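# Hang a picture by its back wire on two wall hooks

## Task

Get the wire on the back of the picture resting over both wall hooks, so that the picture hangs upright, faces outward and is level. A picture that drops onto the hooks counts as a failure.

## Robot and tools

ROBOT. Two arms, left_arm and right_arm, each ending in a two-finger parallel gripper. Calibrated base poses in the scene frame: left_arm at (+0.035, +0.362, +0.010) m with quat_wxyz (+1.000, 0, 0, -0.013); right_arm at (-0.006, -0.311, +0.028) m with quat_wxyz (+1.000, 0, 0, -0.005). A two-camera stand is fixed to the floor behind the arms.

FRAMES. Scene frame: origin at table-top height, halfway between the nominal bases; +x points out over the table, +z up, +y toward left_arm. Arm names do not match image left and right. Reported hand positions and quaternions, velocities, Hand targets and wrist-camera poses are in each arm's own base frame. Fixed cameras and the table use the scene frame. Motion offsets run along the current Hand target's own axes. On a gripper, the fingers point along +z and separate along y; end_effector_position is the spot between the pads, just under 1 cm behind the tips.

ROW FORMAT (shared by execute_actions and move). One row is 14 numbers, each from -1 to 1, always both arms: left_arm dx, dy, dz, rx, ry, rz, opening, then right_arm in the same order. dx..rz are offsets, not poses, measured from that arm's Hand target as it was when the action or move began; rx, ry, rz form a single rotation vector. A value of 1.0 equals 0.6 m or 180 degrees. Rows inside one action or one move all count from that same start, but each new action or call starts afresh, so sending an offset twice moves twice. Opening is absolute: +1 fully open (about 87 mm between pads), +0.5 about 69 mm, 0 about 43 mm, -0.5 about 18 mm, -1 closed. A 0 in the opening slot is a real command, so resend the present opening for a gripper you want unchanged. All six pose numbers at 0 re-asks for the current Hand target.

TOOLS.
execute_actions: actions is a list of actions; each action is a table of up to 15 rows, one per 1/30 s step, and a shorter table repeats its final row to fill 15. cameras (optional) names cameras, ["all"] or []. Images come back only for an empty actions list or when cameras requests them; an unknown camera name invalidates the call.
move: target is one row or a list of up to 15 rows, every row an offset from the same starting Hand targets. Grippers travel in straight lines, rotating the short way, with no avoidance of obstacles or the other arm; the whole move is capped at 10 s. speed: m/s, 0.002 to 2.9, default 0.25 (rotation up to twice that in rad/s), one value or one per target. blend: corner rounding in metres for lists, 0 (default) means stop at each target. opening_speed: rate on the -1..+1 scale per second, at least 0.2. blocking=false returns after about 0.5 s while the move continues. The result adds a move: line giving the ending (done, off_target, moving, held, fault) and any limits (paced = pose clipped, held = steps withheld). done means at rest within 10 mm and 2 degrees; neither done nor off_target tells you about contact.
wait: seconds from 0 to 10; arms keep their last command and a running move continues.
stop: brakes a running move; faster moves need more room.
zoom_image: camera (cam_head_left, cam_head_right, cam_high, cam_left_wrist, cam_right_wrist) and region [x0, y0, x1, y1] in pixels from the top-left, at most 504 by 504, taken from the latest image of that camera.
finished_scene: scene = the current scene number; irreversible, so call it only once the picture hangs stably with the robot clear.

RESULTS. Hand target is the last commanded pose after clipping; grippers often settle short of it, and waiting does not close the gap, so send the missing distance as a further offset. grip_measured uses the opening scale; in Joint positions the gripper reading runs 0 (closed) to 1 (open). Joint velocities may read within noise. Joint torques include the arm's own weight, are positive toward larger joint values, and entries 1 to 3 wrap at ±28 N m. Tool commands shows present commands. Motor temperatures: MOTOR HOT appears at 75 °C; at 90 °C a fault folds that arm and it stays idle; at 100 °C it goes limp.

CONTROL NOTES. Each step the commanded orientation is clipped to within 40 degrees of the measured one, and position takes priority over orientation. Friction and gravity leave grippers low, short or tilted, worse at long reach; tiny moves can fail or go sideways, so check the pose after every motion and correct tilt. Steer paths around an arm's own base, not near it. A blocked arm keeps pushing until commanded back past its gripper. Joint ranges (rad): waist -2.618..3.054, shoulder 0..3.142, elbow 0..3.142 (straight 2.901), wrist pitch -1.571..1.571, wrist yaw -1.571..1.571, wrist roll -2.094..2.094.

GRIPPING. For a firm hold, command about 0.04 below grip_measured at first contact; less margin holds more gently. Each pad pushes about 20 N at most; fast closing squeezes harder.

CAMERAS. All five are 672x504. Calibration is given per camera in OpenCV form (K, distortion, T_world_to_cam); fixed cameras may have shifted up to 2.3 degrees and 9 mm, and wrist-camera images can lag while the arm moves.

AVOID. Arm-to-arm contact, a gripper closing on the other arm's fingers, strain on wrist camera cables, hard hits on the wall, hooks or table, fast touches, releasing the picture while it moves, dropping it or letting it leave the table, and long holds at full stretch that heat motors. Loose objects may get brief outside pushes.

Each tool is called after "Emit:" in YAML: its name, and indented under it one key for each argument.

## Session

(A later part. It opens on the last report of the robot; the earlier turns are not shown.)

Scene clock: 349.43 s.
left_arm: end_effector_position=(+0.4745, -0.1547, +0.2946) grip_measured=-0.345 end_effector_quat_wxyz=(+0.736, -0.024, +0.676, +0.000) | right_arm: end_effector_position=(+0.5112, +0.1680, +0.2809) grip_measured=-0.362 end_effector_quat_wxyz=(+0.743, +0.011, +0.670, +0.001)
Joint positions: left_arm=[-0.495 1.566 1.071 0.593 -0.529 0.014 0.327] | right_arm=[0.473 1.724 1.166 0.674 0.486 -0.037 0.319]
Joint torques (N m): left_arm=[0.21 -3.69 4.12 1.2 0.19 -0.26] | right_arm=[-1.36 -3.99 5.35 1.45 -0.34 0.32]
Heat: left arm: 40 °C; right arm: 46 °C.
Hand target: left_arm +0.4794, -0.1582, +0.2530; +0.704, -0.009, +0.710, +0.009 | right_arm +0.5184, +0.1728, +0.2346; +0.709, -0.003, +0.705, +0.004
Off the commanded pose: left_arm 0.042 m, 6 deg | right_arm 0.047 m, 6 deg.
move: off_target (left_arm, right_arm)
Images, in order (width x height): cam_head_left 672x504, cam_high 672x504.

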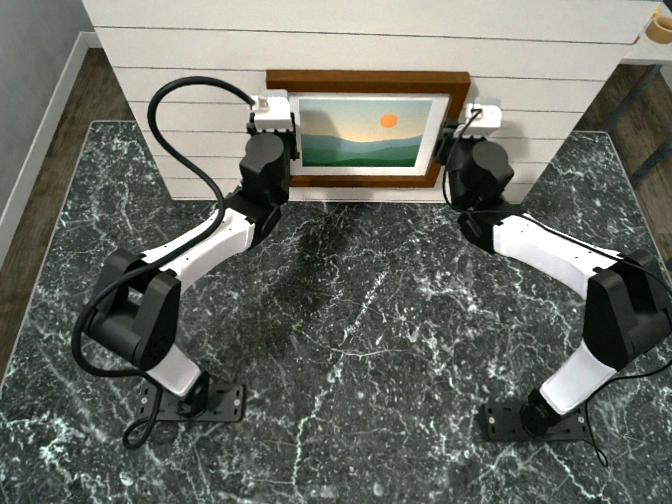

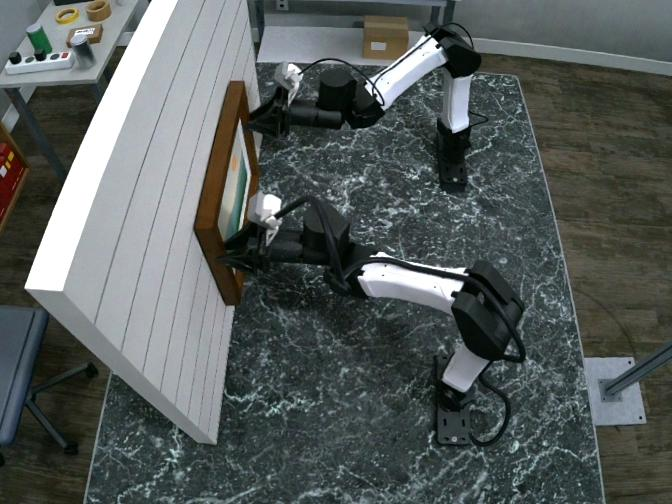

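Emit:
move:
  target: [-0.0567,0,-0.006,0,0.0,0,-0.46,-0.0633,0,-0.008,0,0.0,0,-0.46]
  speed: 0.05
  cameras: ["cam_head_left","cam_head_right","cam_left_wrist","cam_right_wrist"]

Emit:
zoom_image:
  camera: "cam_head_left"
  region: [250, 50, 490, 220]

Emit:
zoom_image:
  camera: "cam_head_right"
  region: [250, 50, 490, 220]

Scene clock: 362.63 s.
left_arm: end_effector_position=(+0.4750, -0.1547, +0.2949) grip_measured=-0.345 end_effector_quat_wxyz=(+0.717, -0.023, +0.696, +0.006) | right_arm: end_effector_position=(+0.5113, +0.1683, +0.2804) grip_measured=-0.362 end_effector_quat_wxyz=(+0.726, +0.006, +0.687, -0.004)
Joint positions: left_arm=[-0.495 1.562 1.127 0.469 -0.535 -0.007 0.327] | right_arm=[0.473 1.715 1.205 0.572 0.487 -0.027 0.319]
Joint torques (N m): left_arm=[-0.13 -6.43 7.47 1.16 0.2 -0.05] | right_arm=[-0.85 -7.8 10.63 1.06 -0.31 0.18]
Motor temperatures (°C): left_arm=[24 37 38 34 23 19 22] | right_arm=[20 28 44 35 21 21 21]
Heat: left arm: 38 °C; right arm: 44 °C.
Hand target: left_arm +0.4761, -0.1583, +0.2873; +0.704, -0.009, +0.710, +0.009 | right_arm +0.5134, +0.1727, +0.2724; +0.709, -0.003, +0.706, +0.004
Off the commanded pose: left_arm 0.009 m, 3 deg | right_arm 0.009 m, 3 deg.
move: off_target (left_arm, right_arm)
camera_calibration:
cam_left_wrist: T_world_to_cam=[[0.0446419, -0.998366, 0.0356621, -0.186364], [-0.727378, -0.0569528, -0.68387, 0.565113], [0.684784, 0.00458944, -0.728732, 0.0388524], [0, 0, 0, 1]] pos_world=[0.392765, -0.154053, 0.421423]
cam_right_wrist: T_world_to_cam=[[-0.0145638, -0.99971, -0.0191915, 0.180656], [-0.723626, 0.0237836, -0.689783, 0.582092], [0.690039, 0.00384164, -0.723762, -0.0112424], [0, 0, 0, 1]] pos_world=[0.431605, 0.166803, 0.396847]
Images, in order (width x height): cam_head_left 672x504, cam_head_right 672x504, cam_left_wrist 672x504, cam_right_wrist 672x504.

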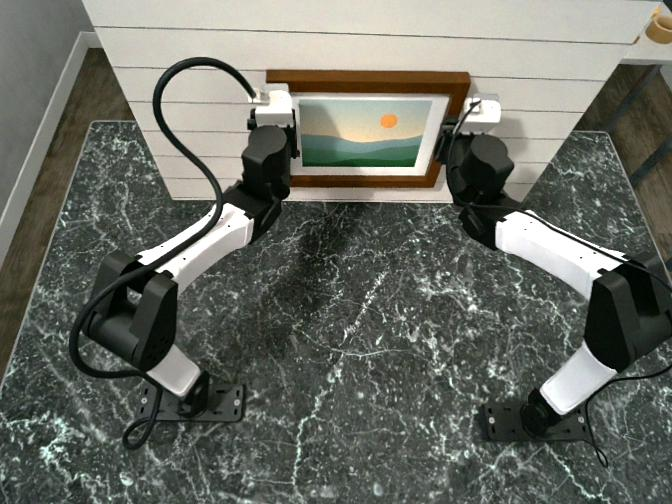

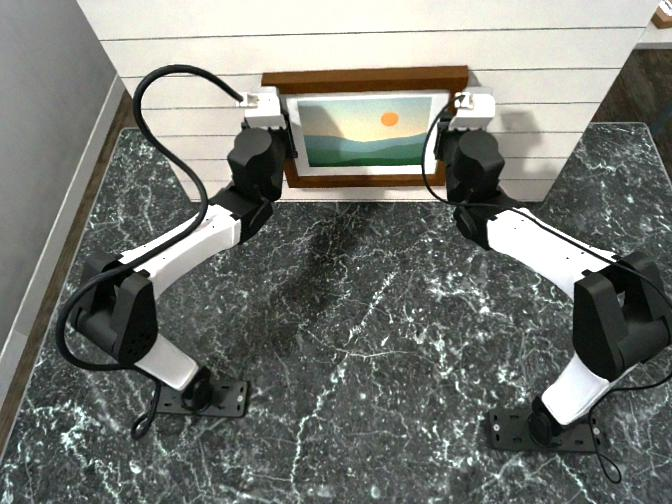

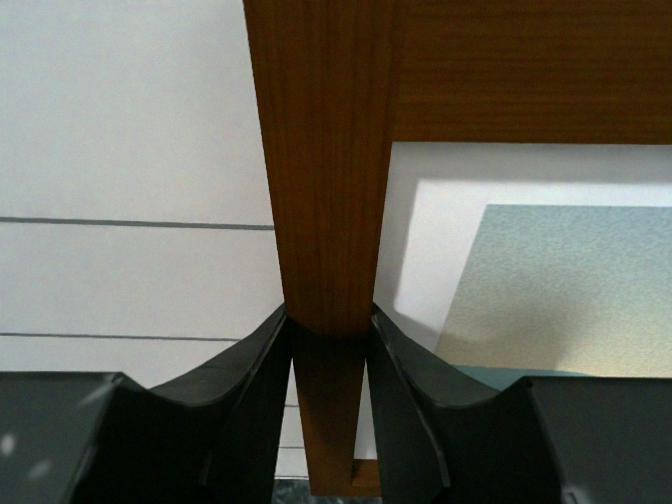

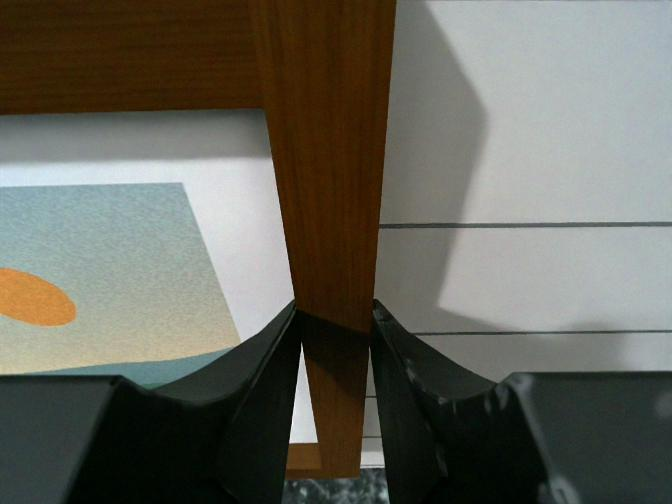

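Scaled by 2.100 from the camera's 672x504 image, which has a finer 960x720 frame.

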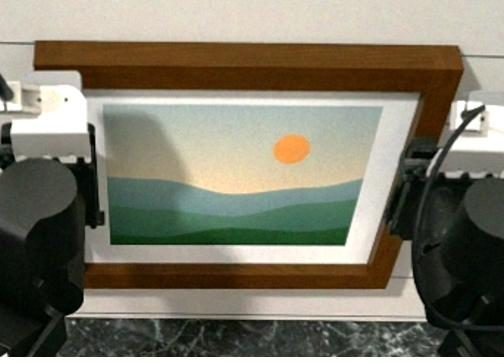

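Scaled by 2.100 from the camera's 672x504 image, which has a finer 960x720 frame.

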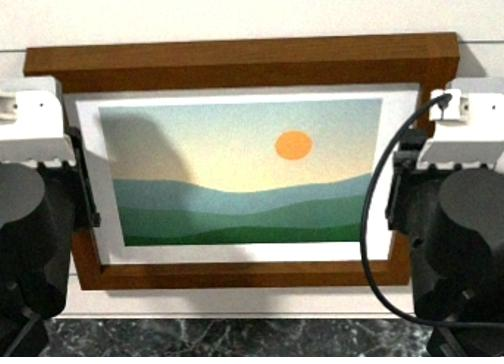

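Emit:
move:
  target: [-0.0617,-0.015,-0.005,0,0.0,0,-0.46,-0.0583,-0.015,-0.005,0,0.0,0,-0.46]
  speed: 0.05
  cameras: ["cam_head_left","cam_high"]

Emit:
zoom_image:
  camera: "cam_head_left"
  region: [250, 40, 490, 210]

Emit:
zoom_image:
  camera: "cam_high"
  region: [170, 50, 310, 320]

Scene clock: 380.23 s.
left_arm: end_effector_position=(+0.4732, -0.1568, +0.3037) grip_measured=-0.344 end_effector_quat_wxyz=(+0.689, -0.018, +0.724, +0.019) | right_arm: end_effector_position=(+0.5108, +0.1670, +0.2820) grip_measured=-0.362 end_effector_quat_wxyz=(+0.699, +0.006, +0.715, +0.002)
Joint positions: left_arm=[-0.505 1.562 1.246 0.257 -0.556 -0.029 0.328] | right_arm=[0.462 1.699 1.276 0.397 0.468 0.022 0.319]
Joint torques (N m): left_arm=[-1.4 -7.36 9.13 1.79 0.11 0.13] | right_arm=[-1.55 -10.82 12.21 1.6 -0.27 -0.28]
Heat: left arm: 39 °C; right arm: 45 °C.
Hand target: left_arm +0.4736, -0.1674, +0.3243; +0.704, -0.009, +0.710, +0.009 | right_arm +0.5103, +0.1637, +0.3074; +0.709, -0.003, +0.706, +0.004
Off the commanded pose: left_arm 0.023 m, 3 deg | right_arm 0.026 m, 2 deg.
move: off_target (left_arm, right_arm)
Images, in order (width x height): cam_head_left 672x504, cam_high 672x504.

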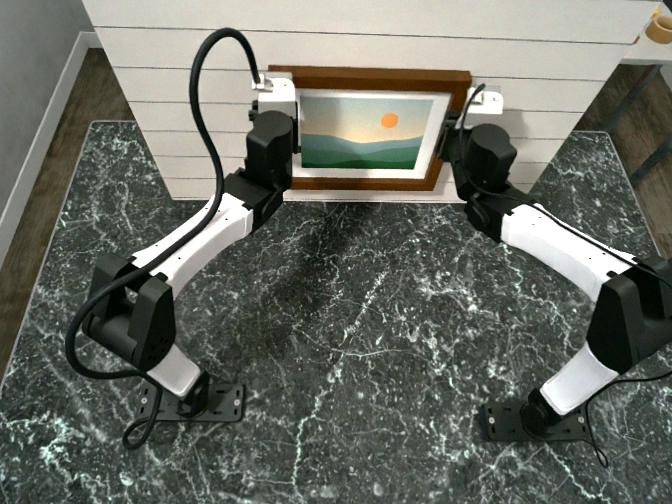

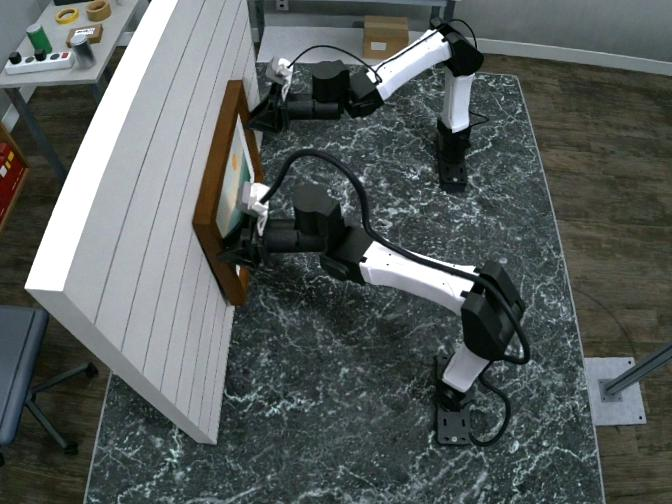

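Scaled by 2.100 from the camera's 672x504 image, which has a finer 960x720 frame.

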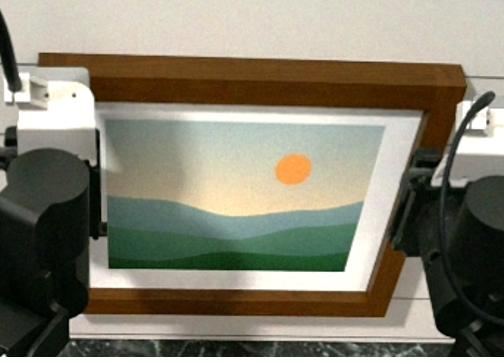

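Scaled by 1.867 from the camera's 672x504 image, which has a finer 960x720 frame.

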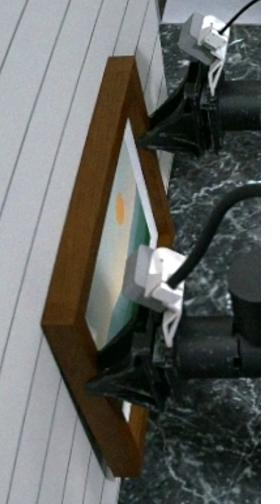

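Emit:
move:
  target: [0.0567,-0.009,-0.007,0,0.0,0,-0.46,0.0633,-0.009,-0.007,0,0.0,0,-0.46]
  speed: 0.05
  cameras: ["cam_head_left","cam_high"]

Emit:
zoom_image:
  camera: "cam_head_left"
  region: [250, 40, 490, 210]

Emit:
zoom_image:
  camera: "cam_high"
  region: [170, 50, 310, 320]

Scene clock: 389.63 s.
left_arm: end_effector_position=(+0.4709, -0.1604, +0.2996) grip_measured=-0.344 end_effector_quat_wxyz=(+0.708, -0.025, +0.705, +0.017) | right_arm: end_effector_position=(+0.5114, +0.1635, +0.2791) grip_measured=-0.362 end_effector_quat_wxyz=(+0.720, +0.006, +0.694, +0.009)
Joint positions: left_arm=[-0.523 1.562 1.173 0.394 -0.583 -0.009 0.328] | right_arm=[0.451 1.699 1.201 0.539 0.447 0.004 0.319]
Joint torques (N m): left_arm=[-1.52 -6.26 5.3 1.75 0.2 -0.04] | right_arm=[-1.33 -9.98 5.49 1.63 -0.17 -0.09]
Heat: left arm: 41 °C; right arm: 44 °C.
Hand target: left_arm +0.4693, -0.1729, +0.2903; +0.704, -0.009, +0.710, +0.009 | right_arm +0.5064, +0.1582, +0.2695; +0.709, -0.003, +0.705, +0.004
Off the commanded pose: left_arm 0.016 m, 2 deg | right_arm 0.012 m, 2 deg.
move: off_target (left_arm, right_arm)
Images, in order (width x height): cam_head_left 672x504, cam_high 672x504.

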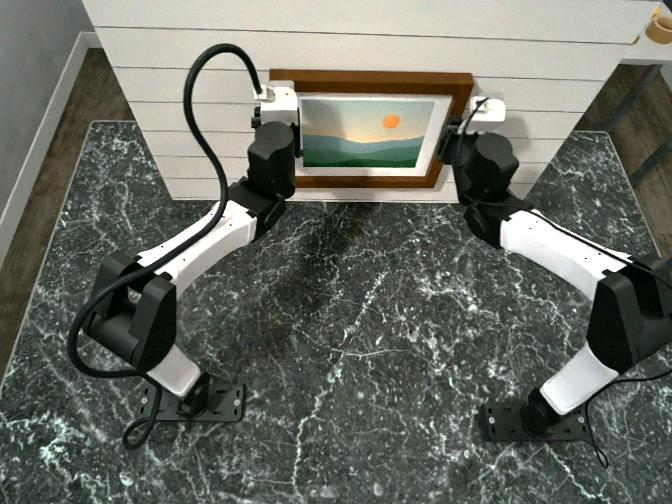

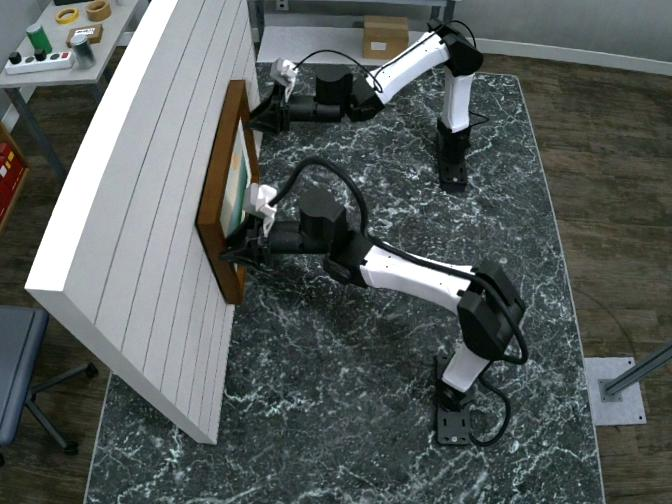

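Scaled by 2.100 from the camera's 672x504 image, which has a finer 960x720 frame.

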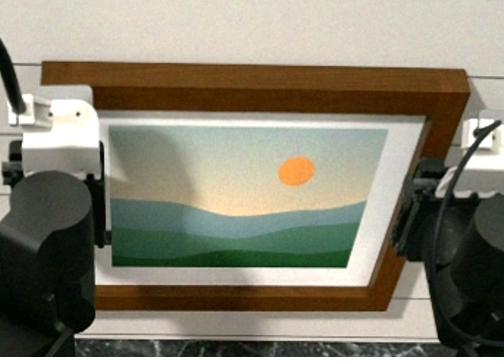

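Scaled by 1.867 from the camera's 672x504 image, which has a finer 960x720 frame.

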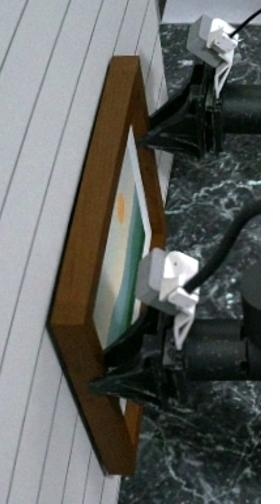

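Emit:
move:
  target:
    - [0.035,0.01,-0.002,0,0,0,-0.46,0.025,0.01,-0.002,0,0,0,-0.46]
  speed: 0.05
  cameras: ["cam_head_left"]

Emit:
zoom_image:
  camera: "cam_head_left"
  region: [250, 40, 490, 210]

Scene clock: 398.37 s.
left_arm: end_effector_position=(+0.4699, -0.1597, +0.2967) grip_measured=-0.344 end_effector_quat_wxyz=(+0.727, -0.026, +0.686, +0.013) | right_arm: end_effector_position=(+0.5091, +0.1638, +0.2780) grip_measured=-0.362 end_effector_quat_wxyz=(+0.730, +0.007, +0.684, +0.008)
Joint positions: left_arm=[-0.523 1.562 1.103 0.528 -0.578 0.018 0.328] | right_arm=[0.457 1.699 1.166 0.605 0.455 -0.01 0.319]
Joint torques (N m): left_arm=[-0.54 -6.19 4.04 1.21 0.28 -0.29] | right_arm=[-0.36 -8.03 5.16 1.52 -0.1 0.04]
Heat: left arm: 40 °C; right arm: 44 °C.
Hand target: left_arm +0.4677, -0.1669, +0.2692; +0.704, -0.009, +0.710, +0.009 | right_arm +0.5052, +0.1642, +0.2545; +0.709, -0.003, +0.705, +0.004
Off the commanded pose: left_arm 0.028 m, 4 deg | right_arm 0.024 m, 4 deg.
move: off_target (left_arm, right_arm)
Images, in order (width x height): cam_head_left 672x504.

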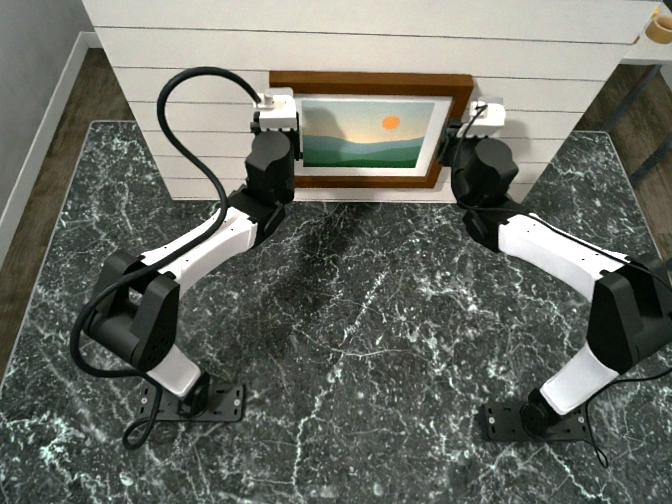

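Scaled by 2.100 from the camera's 672x504 image, which has a finer 960x720 frame.

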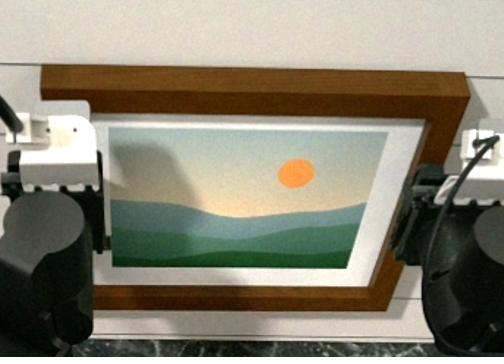

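Emit:
move:
  target:
    - [-0.04,0.008,0.001,0,0,0,-0.46,-0.034,0,0.003,0,0,0,-0.46]
    - [-0.04,0.008,0.001,0,0,0,0.0,-0.034,0,0.003,0,0,0,0.0]
  speed: 0.05
  opening_speed: 0.25
  cameras: ["all"]

Emit:
zoom_image:
  camera: "cam_head_left"
  region: [250, 40, 490, 210]

Scene clock: 441.67 s.
left_arm: end_effector_position=(+0.4676, -0.1613, +0.2788) grip_measured=+0.000 end_effector_quat_wxyz=(+0.691, -0.003, +0.722, +0.020) | right_arm: end_effector_position=(+0.5061, +0.1625, +0.2571) grip_measured=+0.000 end_effector_quat_wxyz=(+0.696, -0.010, +0.718, -0.008)
Joint positions: left_arm=[-0.519 1.559 1.136 0.372 -0.551 -0.001 0.5] | right_arm=[0.457 1.697 1.181 0.482 0.454 -0.011 0.5]
Joint torques (N m): left_arm=[0.17 -8.1 7.1 1.86 0.13 -0.11] | right_arm=[-0.53 -9.47 10.13 2.08 -0.09 0.05]
Heat: left arm: 39 °C; right arm: 40 °C.
Hand target: left_arm +0.4684, -0.1621, +0.2932; +0.704, -0.009, +0.710, +0.009 | right_arm +0.5069, +0.1642, +0.2746; +0.709, -0.003, +0.706, +0.004
Off the commanded pose: left_arm 0.014 m, 2 deg | right_arm 0.018 m, 3 deg.
move: off_target (left_arm, right_arm); target 2's new opening was sent with right_arm's hand 0.004 m and 3 deg from that target
camera_calibration:
cam_left_wrist: T_world_to_cam=[[0.0370834, -0.999211, -0.0142351, -0.174682], [-0.776443, -0.0198425, -0.629875, 0.562157], [0.629095, 0.0344106, -0.776566, 0.0764618], [0, 0, 0, 1]] pos_world=[0.394859, -0.166021, 0.41098]
cam_right_wrist: T_world_to_cam=[[0.00205947, -0.999954, 0.00933454, 0.158613], [-0.780771, -0.00744029, -0.624773, 0.579712], [0.624814, -0.00600143, -0.78075, 0.0247214], [0, 0, 0, 1]] pos_world=[0.436849, 0.163067, 0.380009]

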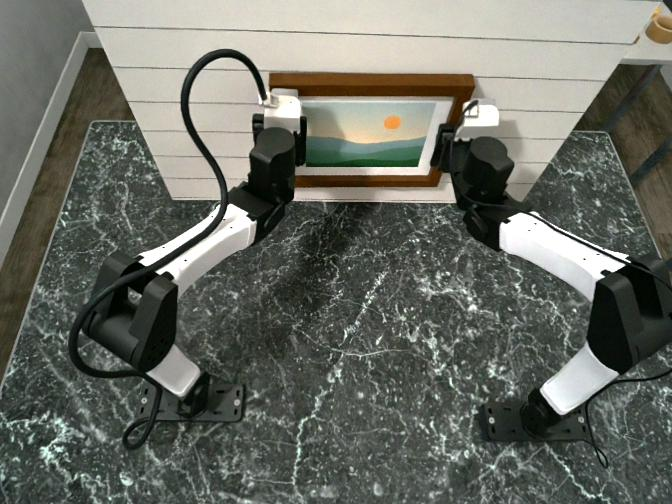

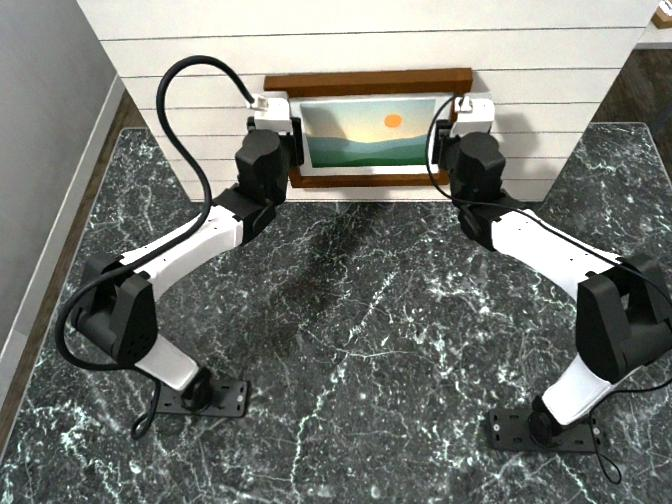

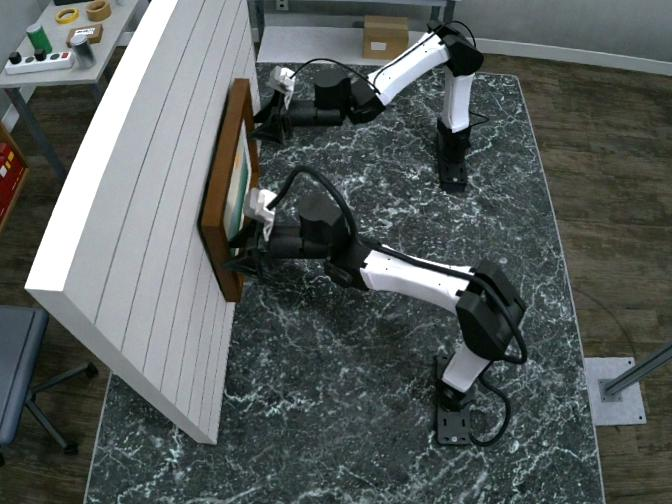

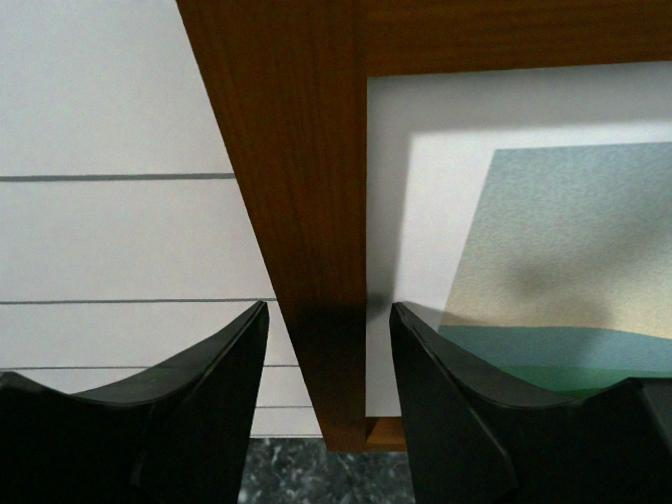

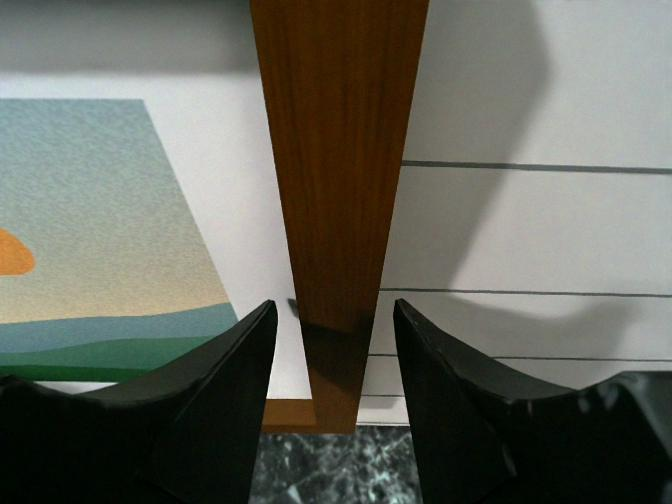

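Scaled by 2.100 from the camera's 672x504 image, which has a finer 960x720 frame.

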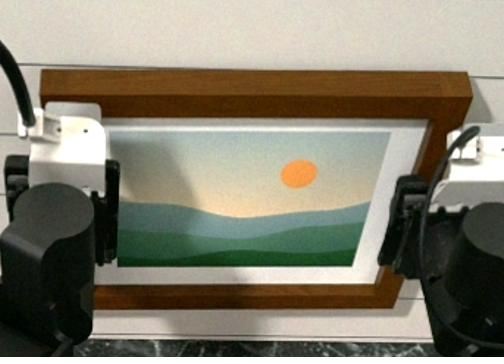

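Emit:
move:
  target:
    - [0,0,0.010,0,0,0,0.0,0,0,0.008,0,0,0,0.0]
    - [0,0,0.010,0,0,0,-0.46,0,0,0.008,0,0,0,-0.46]
    - [-0.123,0,0.003,0,0,0,-0.46,-0.11,0,0.002,0,0,0,-0.46]
  speed: 0.06
  opening_speed: 0.6
  cameras: ["cam_head_left","cam_high"]

Emit:
zoom_image:
  camera: "cam_head_left"
  region: [250, 0, 490, 170]

Scene clock: 460.87 s.
left_arm: end_effector_position=(+0.4645, -0.1588, +0.3053) grip_measured=-0.331 end_effector_quat_wxyz=(+0.649, +0.013, +0.760, +0.033) | right_arm: end_effector_position=(+0.5059, +0.1676, +0.2688) grip_measured=-0.359 end_effector_quat_wxyz=(+0.653, -0.009, +0.757, +0.000)
Joint positions: left_arm=[-0.512 1.559 1.357 0.019 -0.539 -0.027 0.335] | right_arm=[0.456 1.697 1.347 0.187 0.439 0.058 0.321]
Joint torques (N m): left_arm=[-0.24 -9.81 11.11 2.5 0 0.11] | right_arm=[-0.39 -13.53 14.99 2.55 0.15 -0.58]
Motor temperatures (°C): left_arm=[24 42 39 34 23 19 22] | right_arm=[20 32 41 34 21 21 21]
Heat: left arm: 42 °C; right arm: 41 °C.
Hand target: left_arm +0.4708, -0.1621, +0.3671; +0.704, -0.009, +0.710, +0.009 | right_arm +0.5078, +0.1642, +0.3408; +0.709, -0.003, +0.705, +0.004
Off the commanded pose: left_arm 0.062 m, 9 deg | right_arm 0.072 m, 9 deg.
move: off_target (left_arm, right_arm); target 2's new opening was sent with right_arm's hand 0.019 m and 3 deg from that target
Images, in order (width x height): cam_head_left 672x504, cam_high 672x504.

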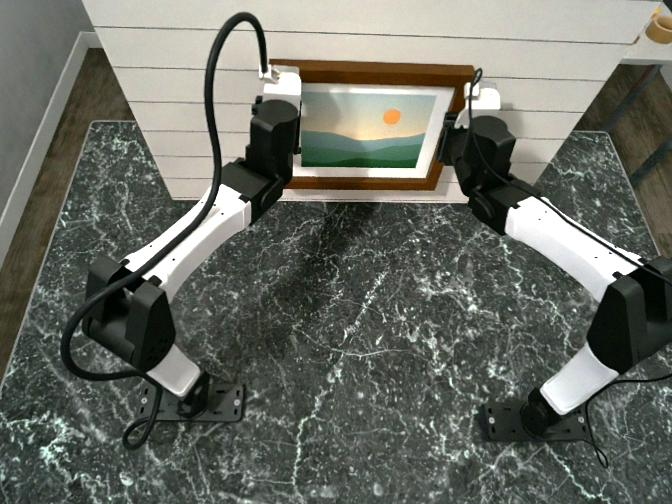

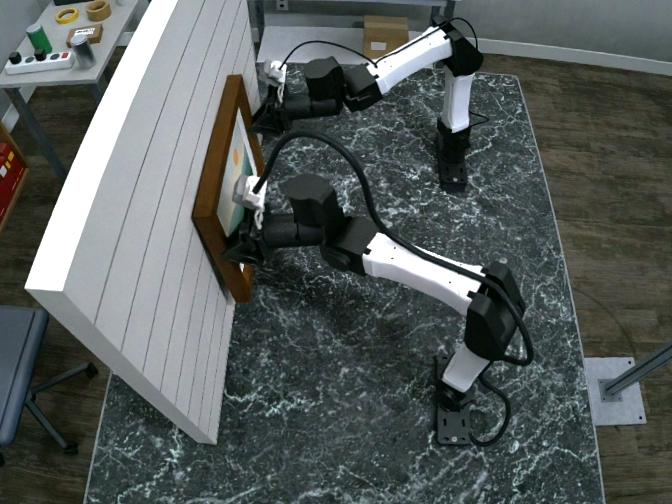

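Scaled by 2.100 from the camera's 672x504 image, which has a finer 960x720 frame.

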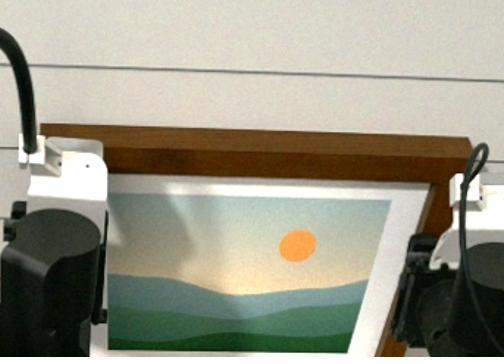

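Emit:
move:
  target: [-0.05,0,-0.014,0,-0.02,0,-0.46,-0.05,0,-0.014,0,-0.02,0,-0.46]
  speed: 0.06
  cameras: ["cam_head_left","cam_high"]

Emit:
zoom_image:
  camera: "cam_head_left"
  region: [250, 0, 490, 170]

Scene clock: 468.23 s.
left_arm: end_effector_position=(+0.4644, -0.1633, +0.3160) grip_measured=-0.328 end_effector_quat_wxyz=(+0.656, +0.014, +0.754, +0.028) | right_arm: end_effector_position=(+0.4994, +0.1629, +0.2839) grip_measured=-0.359 end_effector_quat_wxyz=(+0.661, -0.007, +0.750, -0.005)
Joint positions: left_arm=[-0.521 1.559 1.38 0.018 -0.54 -0.021 0.336] | right_arm=[0.459 1.661 1.347 0.174 0.453 0.044 0.321]
Joint torques (N m): left_arm=[-0.85 -12.49 11.02 2.64 -0.16 0.36] | right_arm=[0.66 -14.09 15.6 2.89 0.16 -0.72]
Heat: left arm: 44 °C; right arm: 44 °C.
Hand target: left_arm +0.4627, -0.1623, +0.3970; +0.726, -0.009, +0.688, +0.009 | right_arm +0.4993, +0.1642, +0.3708; +0.730, -0.003, +0.683, +0.004
Off the commanded pose: left_arm 0.081 m, 12 deg | right_arm 0.087 m, 11 deg.
move: off_target (left_arm, right_arm)
Images, in order (width x height): cam_head_left 672x504, cam_high 672x504.

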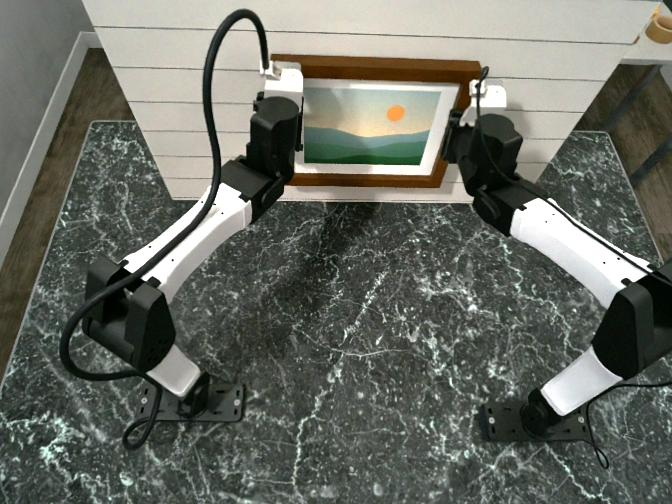

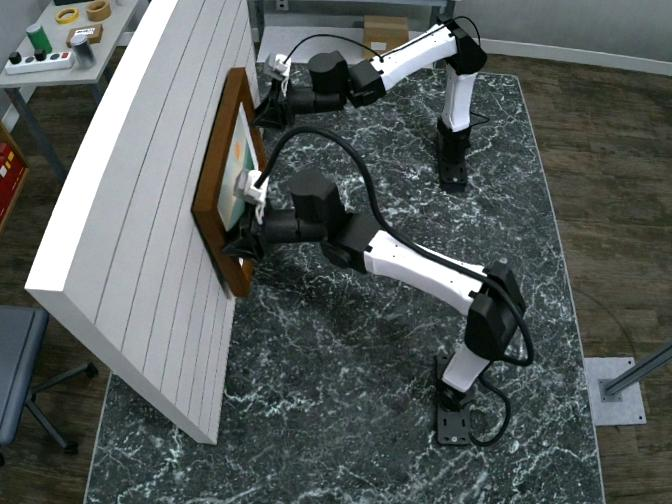

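Scaled by 2.100 from the camera's 672x504 image, which has a finer 960x720 frame.

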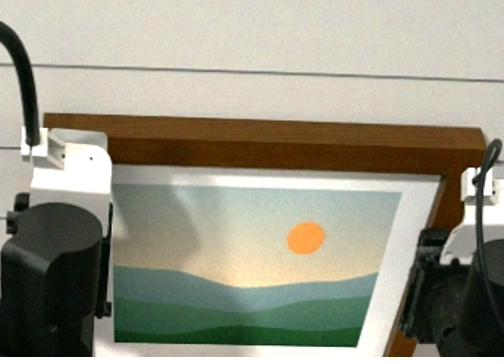

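Emit:
move:
  target: [0.187,0,-0.0017,0,0.02,0,-0.46,0.18,0,0,0,0.02,0,-0.46]
  speed: 0.05
  cameras: ["cam_head_left","cam_high"]

Emit:
zoom_image:
  camera: "cam_head_left"
  region: [250, 40, 490, 210]

Scene clock: 480.50 s.
left_arm: end_effector_position=(+0.4641, -0.1639, +0.2823) grip_measured=-0.338 end_effector_quat_wxyz=(+0.695, -0.001, +0.719, +0.009) | right_arm: end_effector_position=(+0.5026, +0.1626, +0.2560) grip_measured=-0.361 end_effector_quat_wxyz=(+0.693, -0.004, +0.721, -0.002)
Joint positions: left_arm=[-0.522 1.543 1.123 0.381 -0.537 -0.008 0.331] | right_arm=[0.459 1.685 1.171 0.471 0.457 0.01 0.319]
Joint torques (N m): left_arm=[0.38 -6.3 5.9 2.08 0 -0.06] | right_arm=[-0.72 -7.39 7.64 2.73 -0.11 -0.13]
Motor temperatures (°C): left_arm=[24 47 43 38 23 19 22] | right_arm=[20 37 48 36 20 21 21]
Heat: left arm: 47 °C; right arm: 48 °C.
Hand target: left_arm +0.4678, -0.1621, +0.2851; +0.704, -0.009, +0.710, +0.009 | right_arm +0.5065, +0.1644, +0.2630; +0.709, -0.003, +0.706, +0.004
Off the commanded pose: left_arm 0.005 m, 2 deg | right_arm 0.008 m, 3 deg.
move: off_target (right_arm)
Images, in order (width x height): cam_head_left 672x504, cam_high 672x504.

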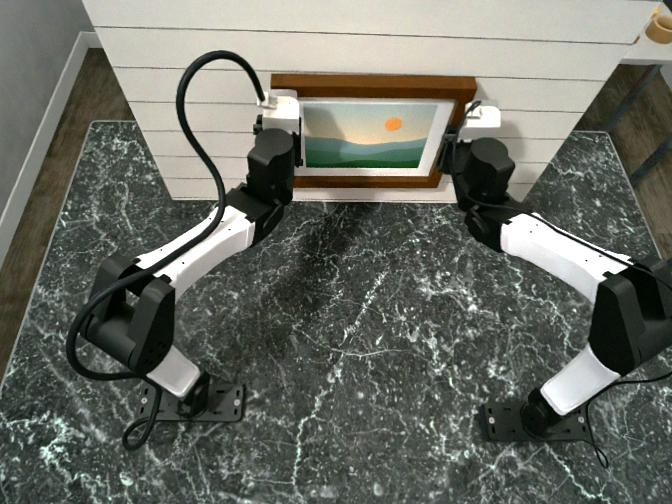

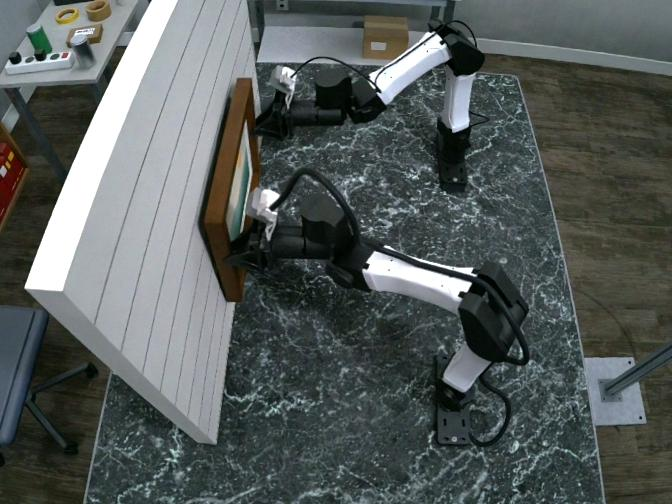

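Scaled by 2.100 from the camera's 672x504 image, which has a finer 960x720 frame.

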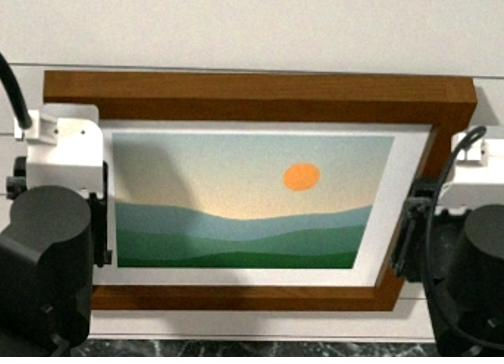

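Emit:
move:
  target: [-0.033,0,0,0,0,0,-0.46,0.055,0,0,0,0,0,-0.46]
  speed: 0.05
  cameras: ["cam_head_left"]

Emit:
zoom_image:
  camera: "cam_head_left"
  region: [250, 40, 490, 210]

Scene clock: 503.10 s.
left_arm: end_effector_position=(+0.4649, -0.1620, +0.2849) grip_measured=-0.341 end_effector_quat_wxyz=(+0.689, +0.003, +0.724, +0.016) | right_arm: end_effector_position=(+0.5044, +0.1638, +0.2490) grip_measured=-0.362 end_effector_quat_wxyz=(+0.719, +0.005, +0.695, +0.009)
Joint positions: left_arm=[-0.519 1.543 1.152 0.334 -0.537 -0.003 0.33] | right_arm=[0.459 1.711 1.094 0.655 0.453 0.002 0.319]
Joint torques (N m): left_arm=[0.08 -7.43 8.77 1.8 0 -0.1] | right_arm=[-0.73 -5.82 6.26 2.11 -0.09 -0.07]
Heat: left arm: 43 °C; right arm: 44 °C.
Hand target: left_arm +0.4680, -0.1621, +0.3048; +0.704, -0.009, +0.710, +0.009 | right_arm +0.5066, +0.1644, +0.2300; +0.709, -0.003, +0.706, +0.004
Off the commanded pose: left_arm 0.020 m, 3 deg | right_arm 0.019 m, 2 deg.
move: off_target (left_arm, right_arm)
Images, in order (width x height): cam_head_left 672x504.

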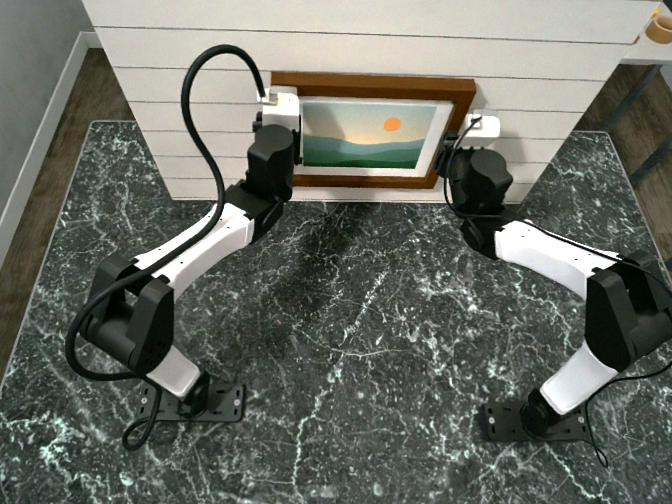

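Scaled by 2.100 from the camera's 672x504 image, which has a finer 960x720 frame.

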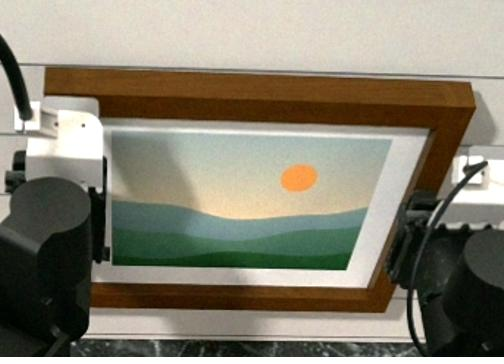

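Emit:
move:
  target:
    - [0.022,0,-0.001,0,0,0,-0.46,-0.022,0,-0.002,0,0,0,-0.46]
    - [0.022,0,-0.001,0,0,0,0.0,-0.022,0,-0.002,0,0,0,0.0]
  speed: 0.05
  opening_speed: 0.25
  cameras: ["cam_head_left","cam_head_right"]

Emit:
zoom_image:
  camera: "cam_head_left"
  region: [250, 40, 490, 210]

Emit:
zoom_image:
  camera: "cam_head_right"
  region: [250, 40, 490, 210]

Scene clock: 517.43 s.
left_arm: end_effector_position=(+0.4655, -0.1620, +0.2873) grip_measured=+0.000 end_effector_quat_wxyz=(+0.695, +0.000, +0.719, +0.014) | right_arm: end_effector_position=(+0.5028, +0.1630, +0.2382) grip_measured=+0.000 end_effector_quat_wxyz=(+0.704, -0.003, +0.710, +0.002)
Joint positions: left_arm=[-0.519 1.543 1.144 0.361 -0.538 0.002 0.5] | right_arm=[0.459 1.711 1.094 0.608 0.453 0.002 0.5]
Joint torques (N m): left_arm=[0.02 -6.8 5.94 2.03 0.01 -0.14] | right_arm=[-0.59 -7.79 9.26 2.07 -0.06 -0.08]
Motor temperatures (°C): left_arm=[24 42 43 35 23 19 22] | right_arm=[20 33 43 35 20 21 21]
Heat: left arm: 43 °C; right arm: 43 °C.
Hand target: left_arm +0.4673, -0.1621, +0.2916; +0.704, -0.009, +0.710, +0.009 | right_arm +0.5054, +0.1643, +0.2432; +0.709, -0.003, +0.706, +0.004
Off the commanded pose: left_arm 0.005 m, 2 deg | right_arm 0.006 m, 1 deg.
move: done
Images, in order (width x height): cam_head_left 672x504, cam_head_right 672x504.

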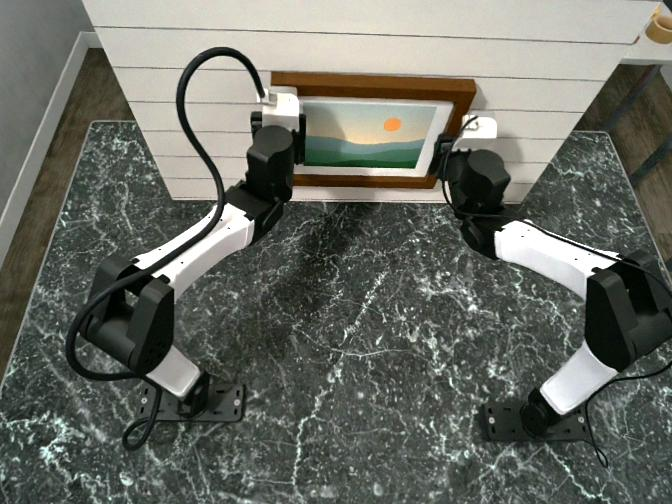

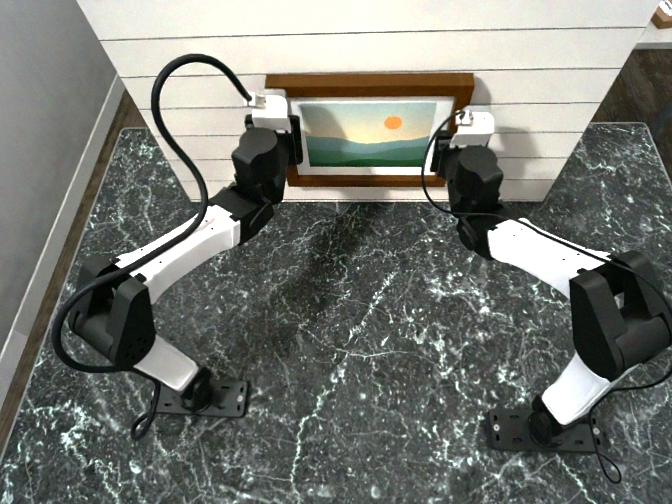

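Scaled by 2.100 from the camera's 672x504 image, which has a finer 960x720 frame.

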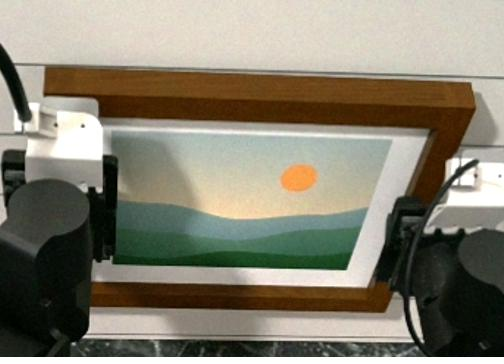

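Scaled by 2.100 from the camera's 672x504 image, which has a finer 960x720 frame.

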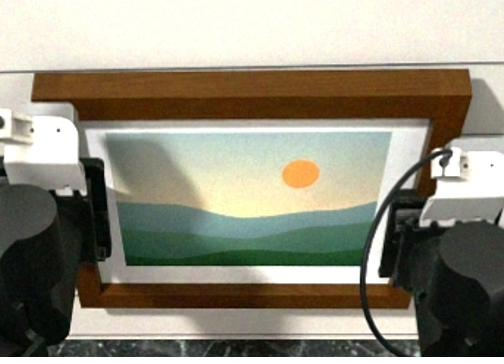

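Emit:
move:
  target: [0,0,-0.15,0,0,0,0.05,0,0,-0.15,0,0,0,0.05]
  speed: 0.08
  cameras: ["cam_head_left","cam_head_right","cam_high"]

Emit:
zoom_image:
  camera: "cam_head_left"
  region: [250, 40, 490, 210]

Emit:
zoom_image:
  camera: "cam_head_right"
  region: [250, 40, 490, 210]

Scene clock: 526.80 s.
left_arm: end_effector_position=(+0.3815, -0.1676, +0.2821) grip_measured=+0.050 end_effector_quat_wxyz=(+0.694, +0.007, +0.720, +0.016) | right_arm: end_effector_position=(+0.4214, +0.1661, +0.2332) grip_measured=+0.050 end_effector_quat_wxyz=(+0.700, -0.008, +0.714, +0.001)
Joint positions: left_arm=[-0.69 1.284 0.912 0.323 -0.703 0.002 0.525] | right_arm=[0.587 1.454 0.823 0.608 0.575 0.002 0.525]
Joint torques (N m): left_arm=[-0.46 -6.84 5.7 1.81 -0.1 -0.17] | right_arm=[0.02 -8.94 6.52 2.06 0.09 -0.08]
Heat: left arm: 42 °C; right arm: 43 °C.
Hand target: left_arm +0.3773, -0.1645, +0.2923; +0.704, -0.009, +0.710, +0.009 | right_arm +0.4154, +0.1633, +0.2428; +0.709, -0.003, +0.705, +0.004
Off the commanded pose: left_arm 0.012 m, 3 deg | right_arm 0.012 m, 1 deg.
move: off_target (left_arm, right_arm)
Images, in order (width x height): cam_head_left 672x504, cam_head_right 672x504, cam_high 672x504.

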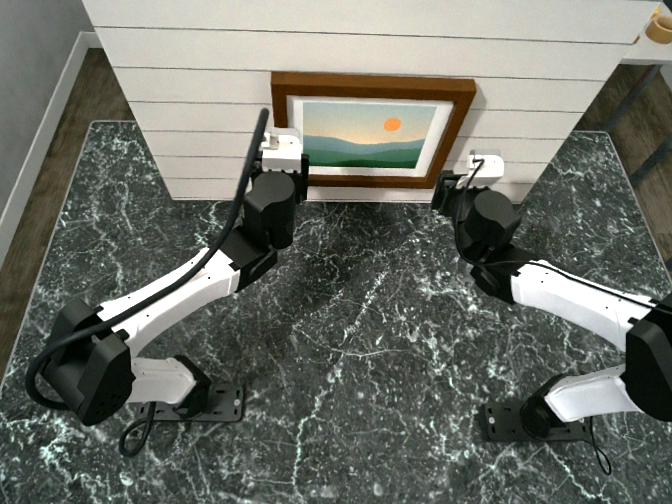

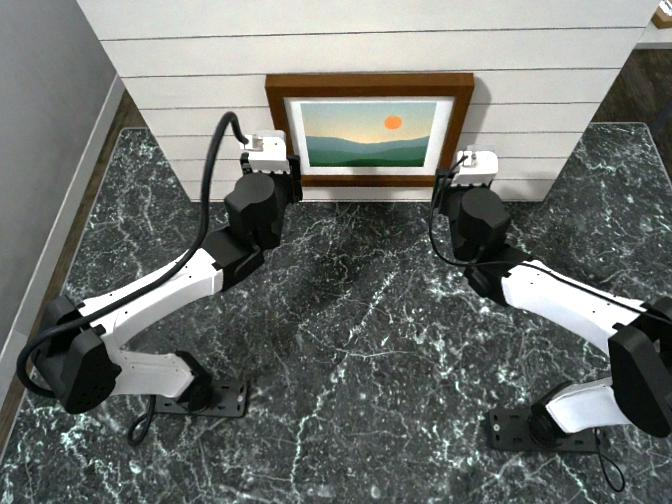

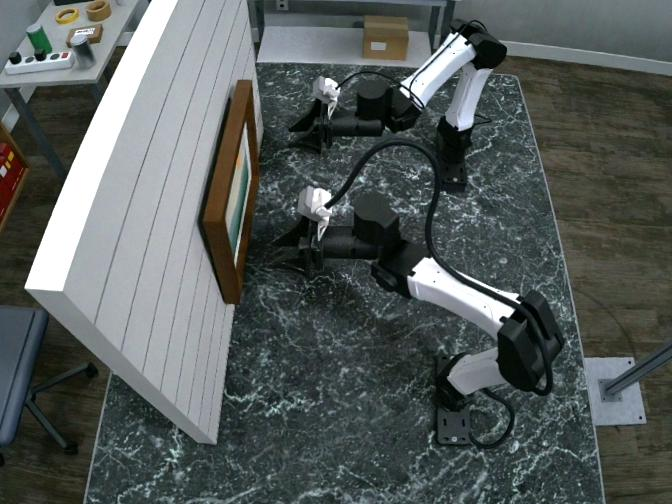

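Scaled by 2.100 from the camera's 672x504 image, which has a finer 960x720 frame.

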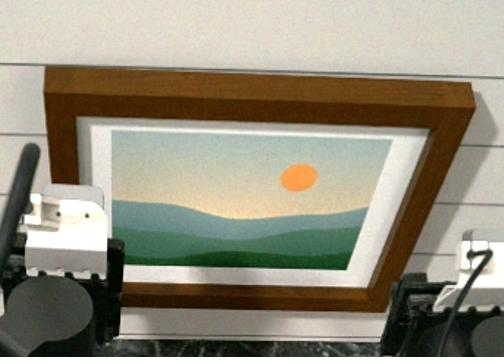

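Scaled by 2.100 from the camera's 672x504 image, which has a finer 960x720 frame.

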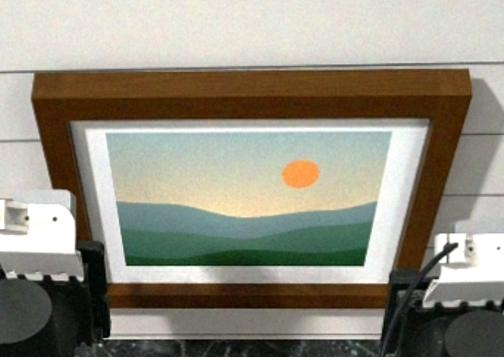

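Emit:
finished_scene:
  scene: 1

The scene is finished: the task was done.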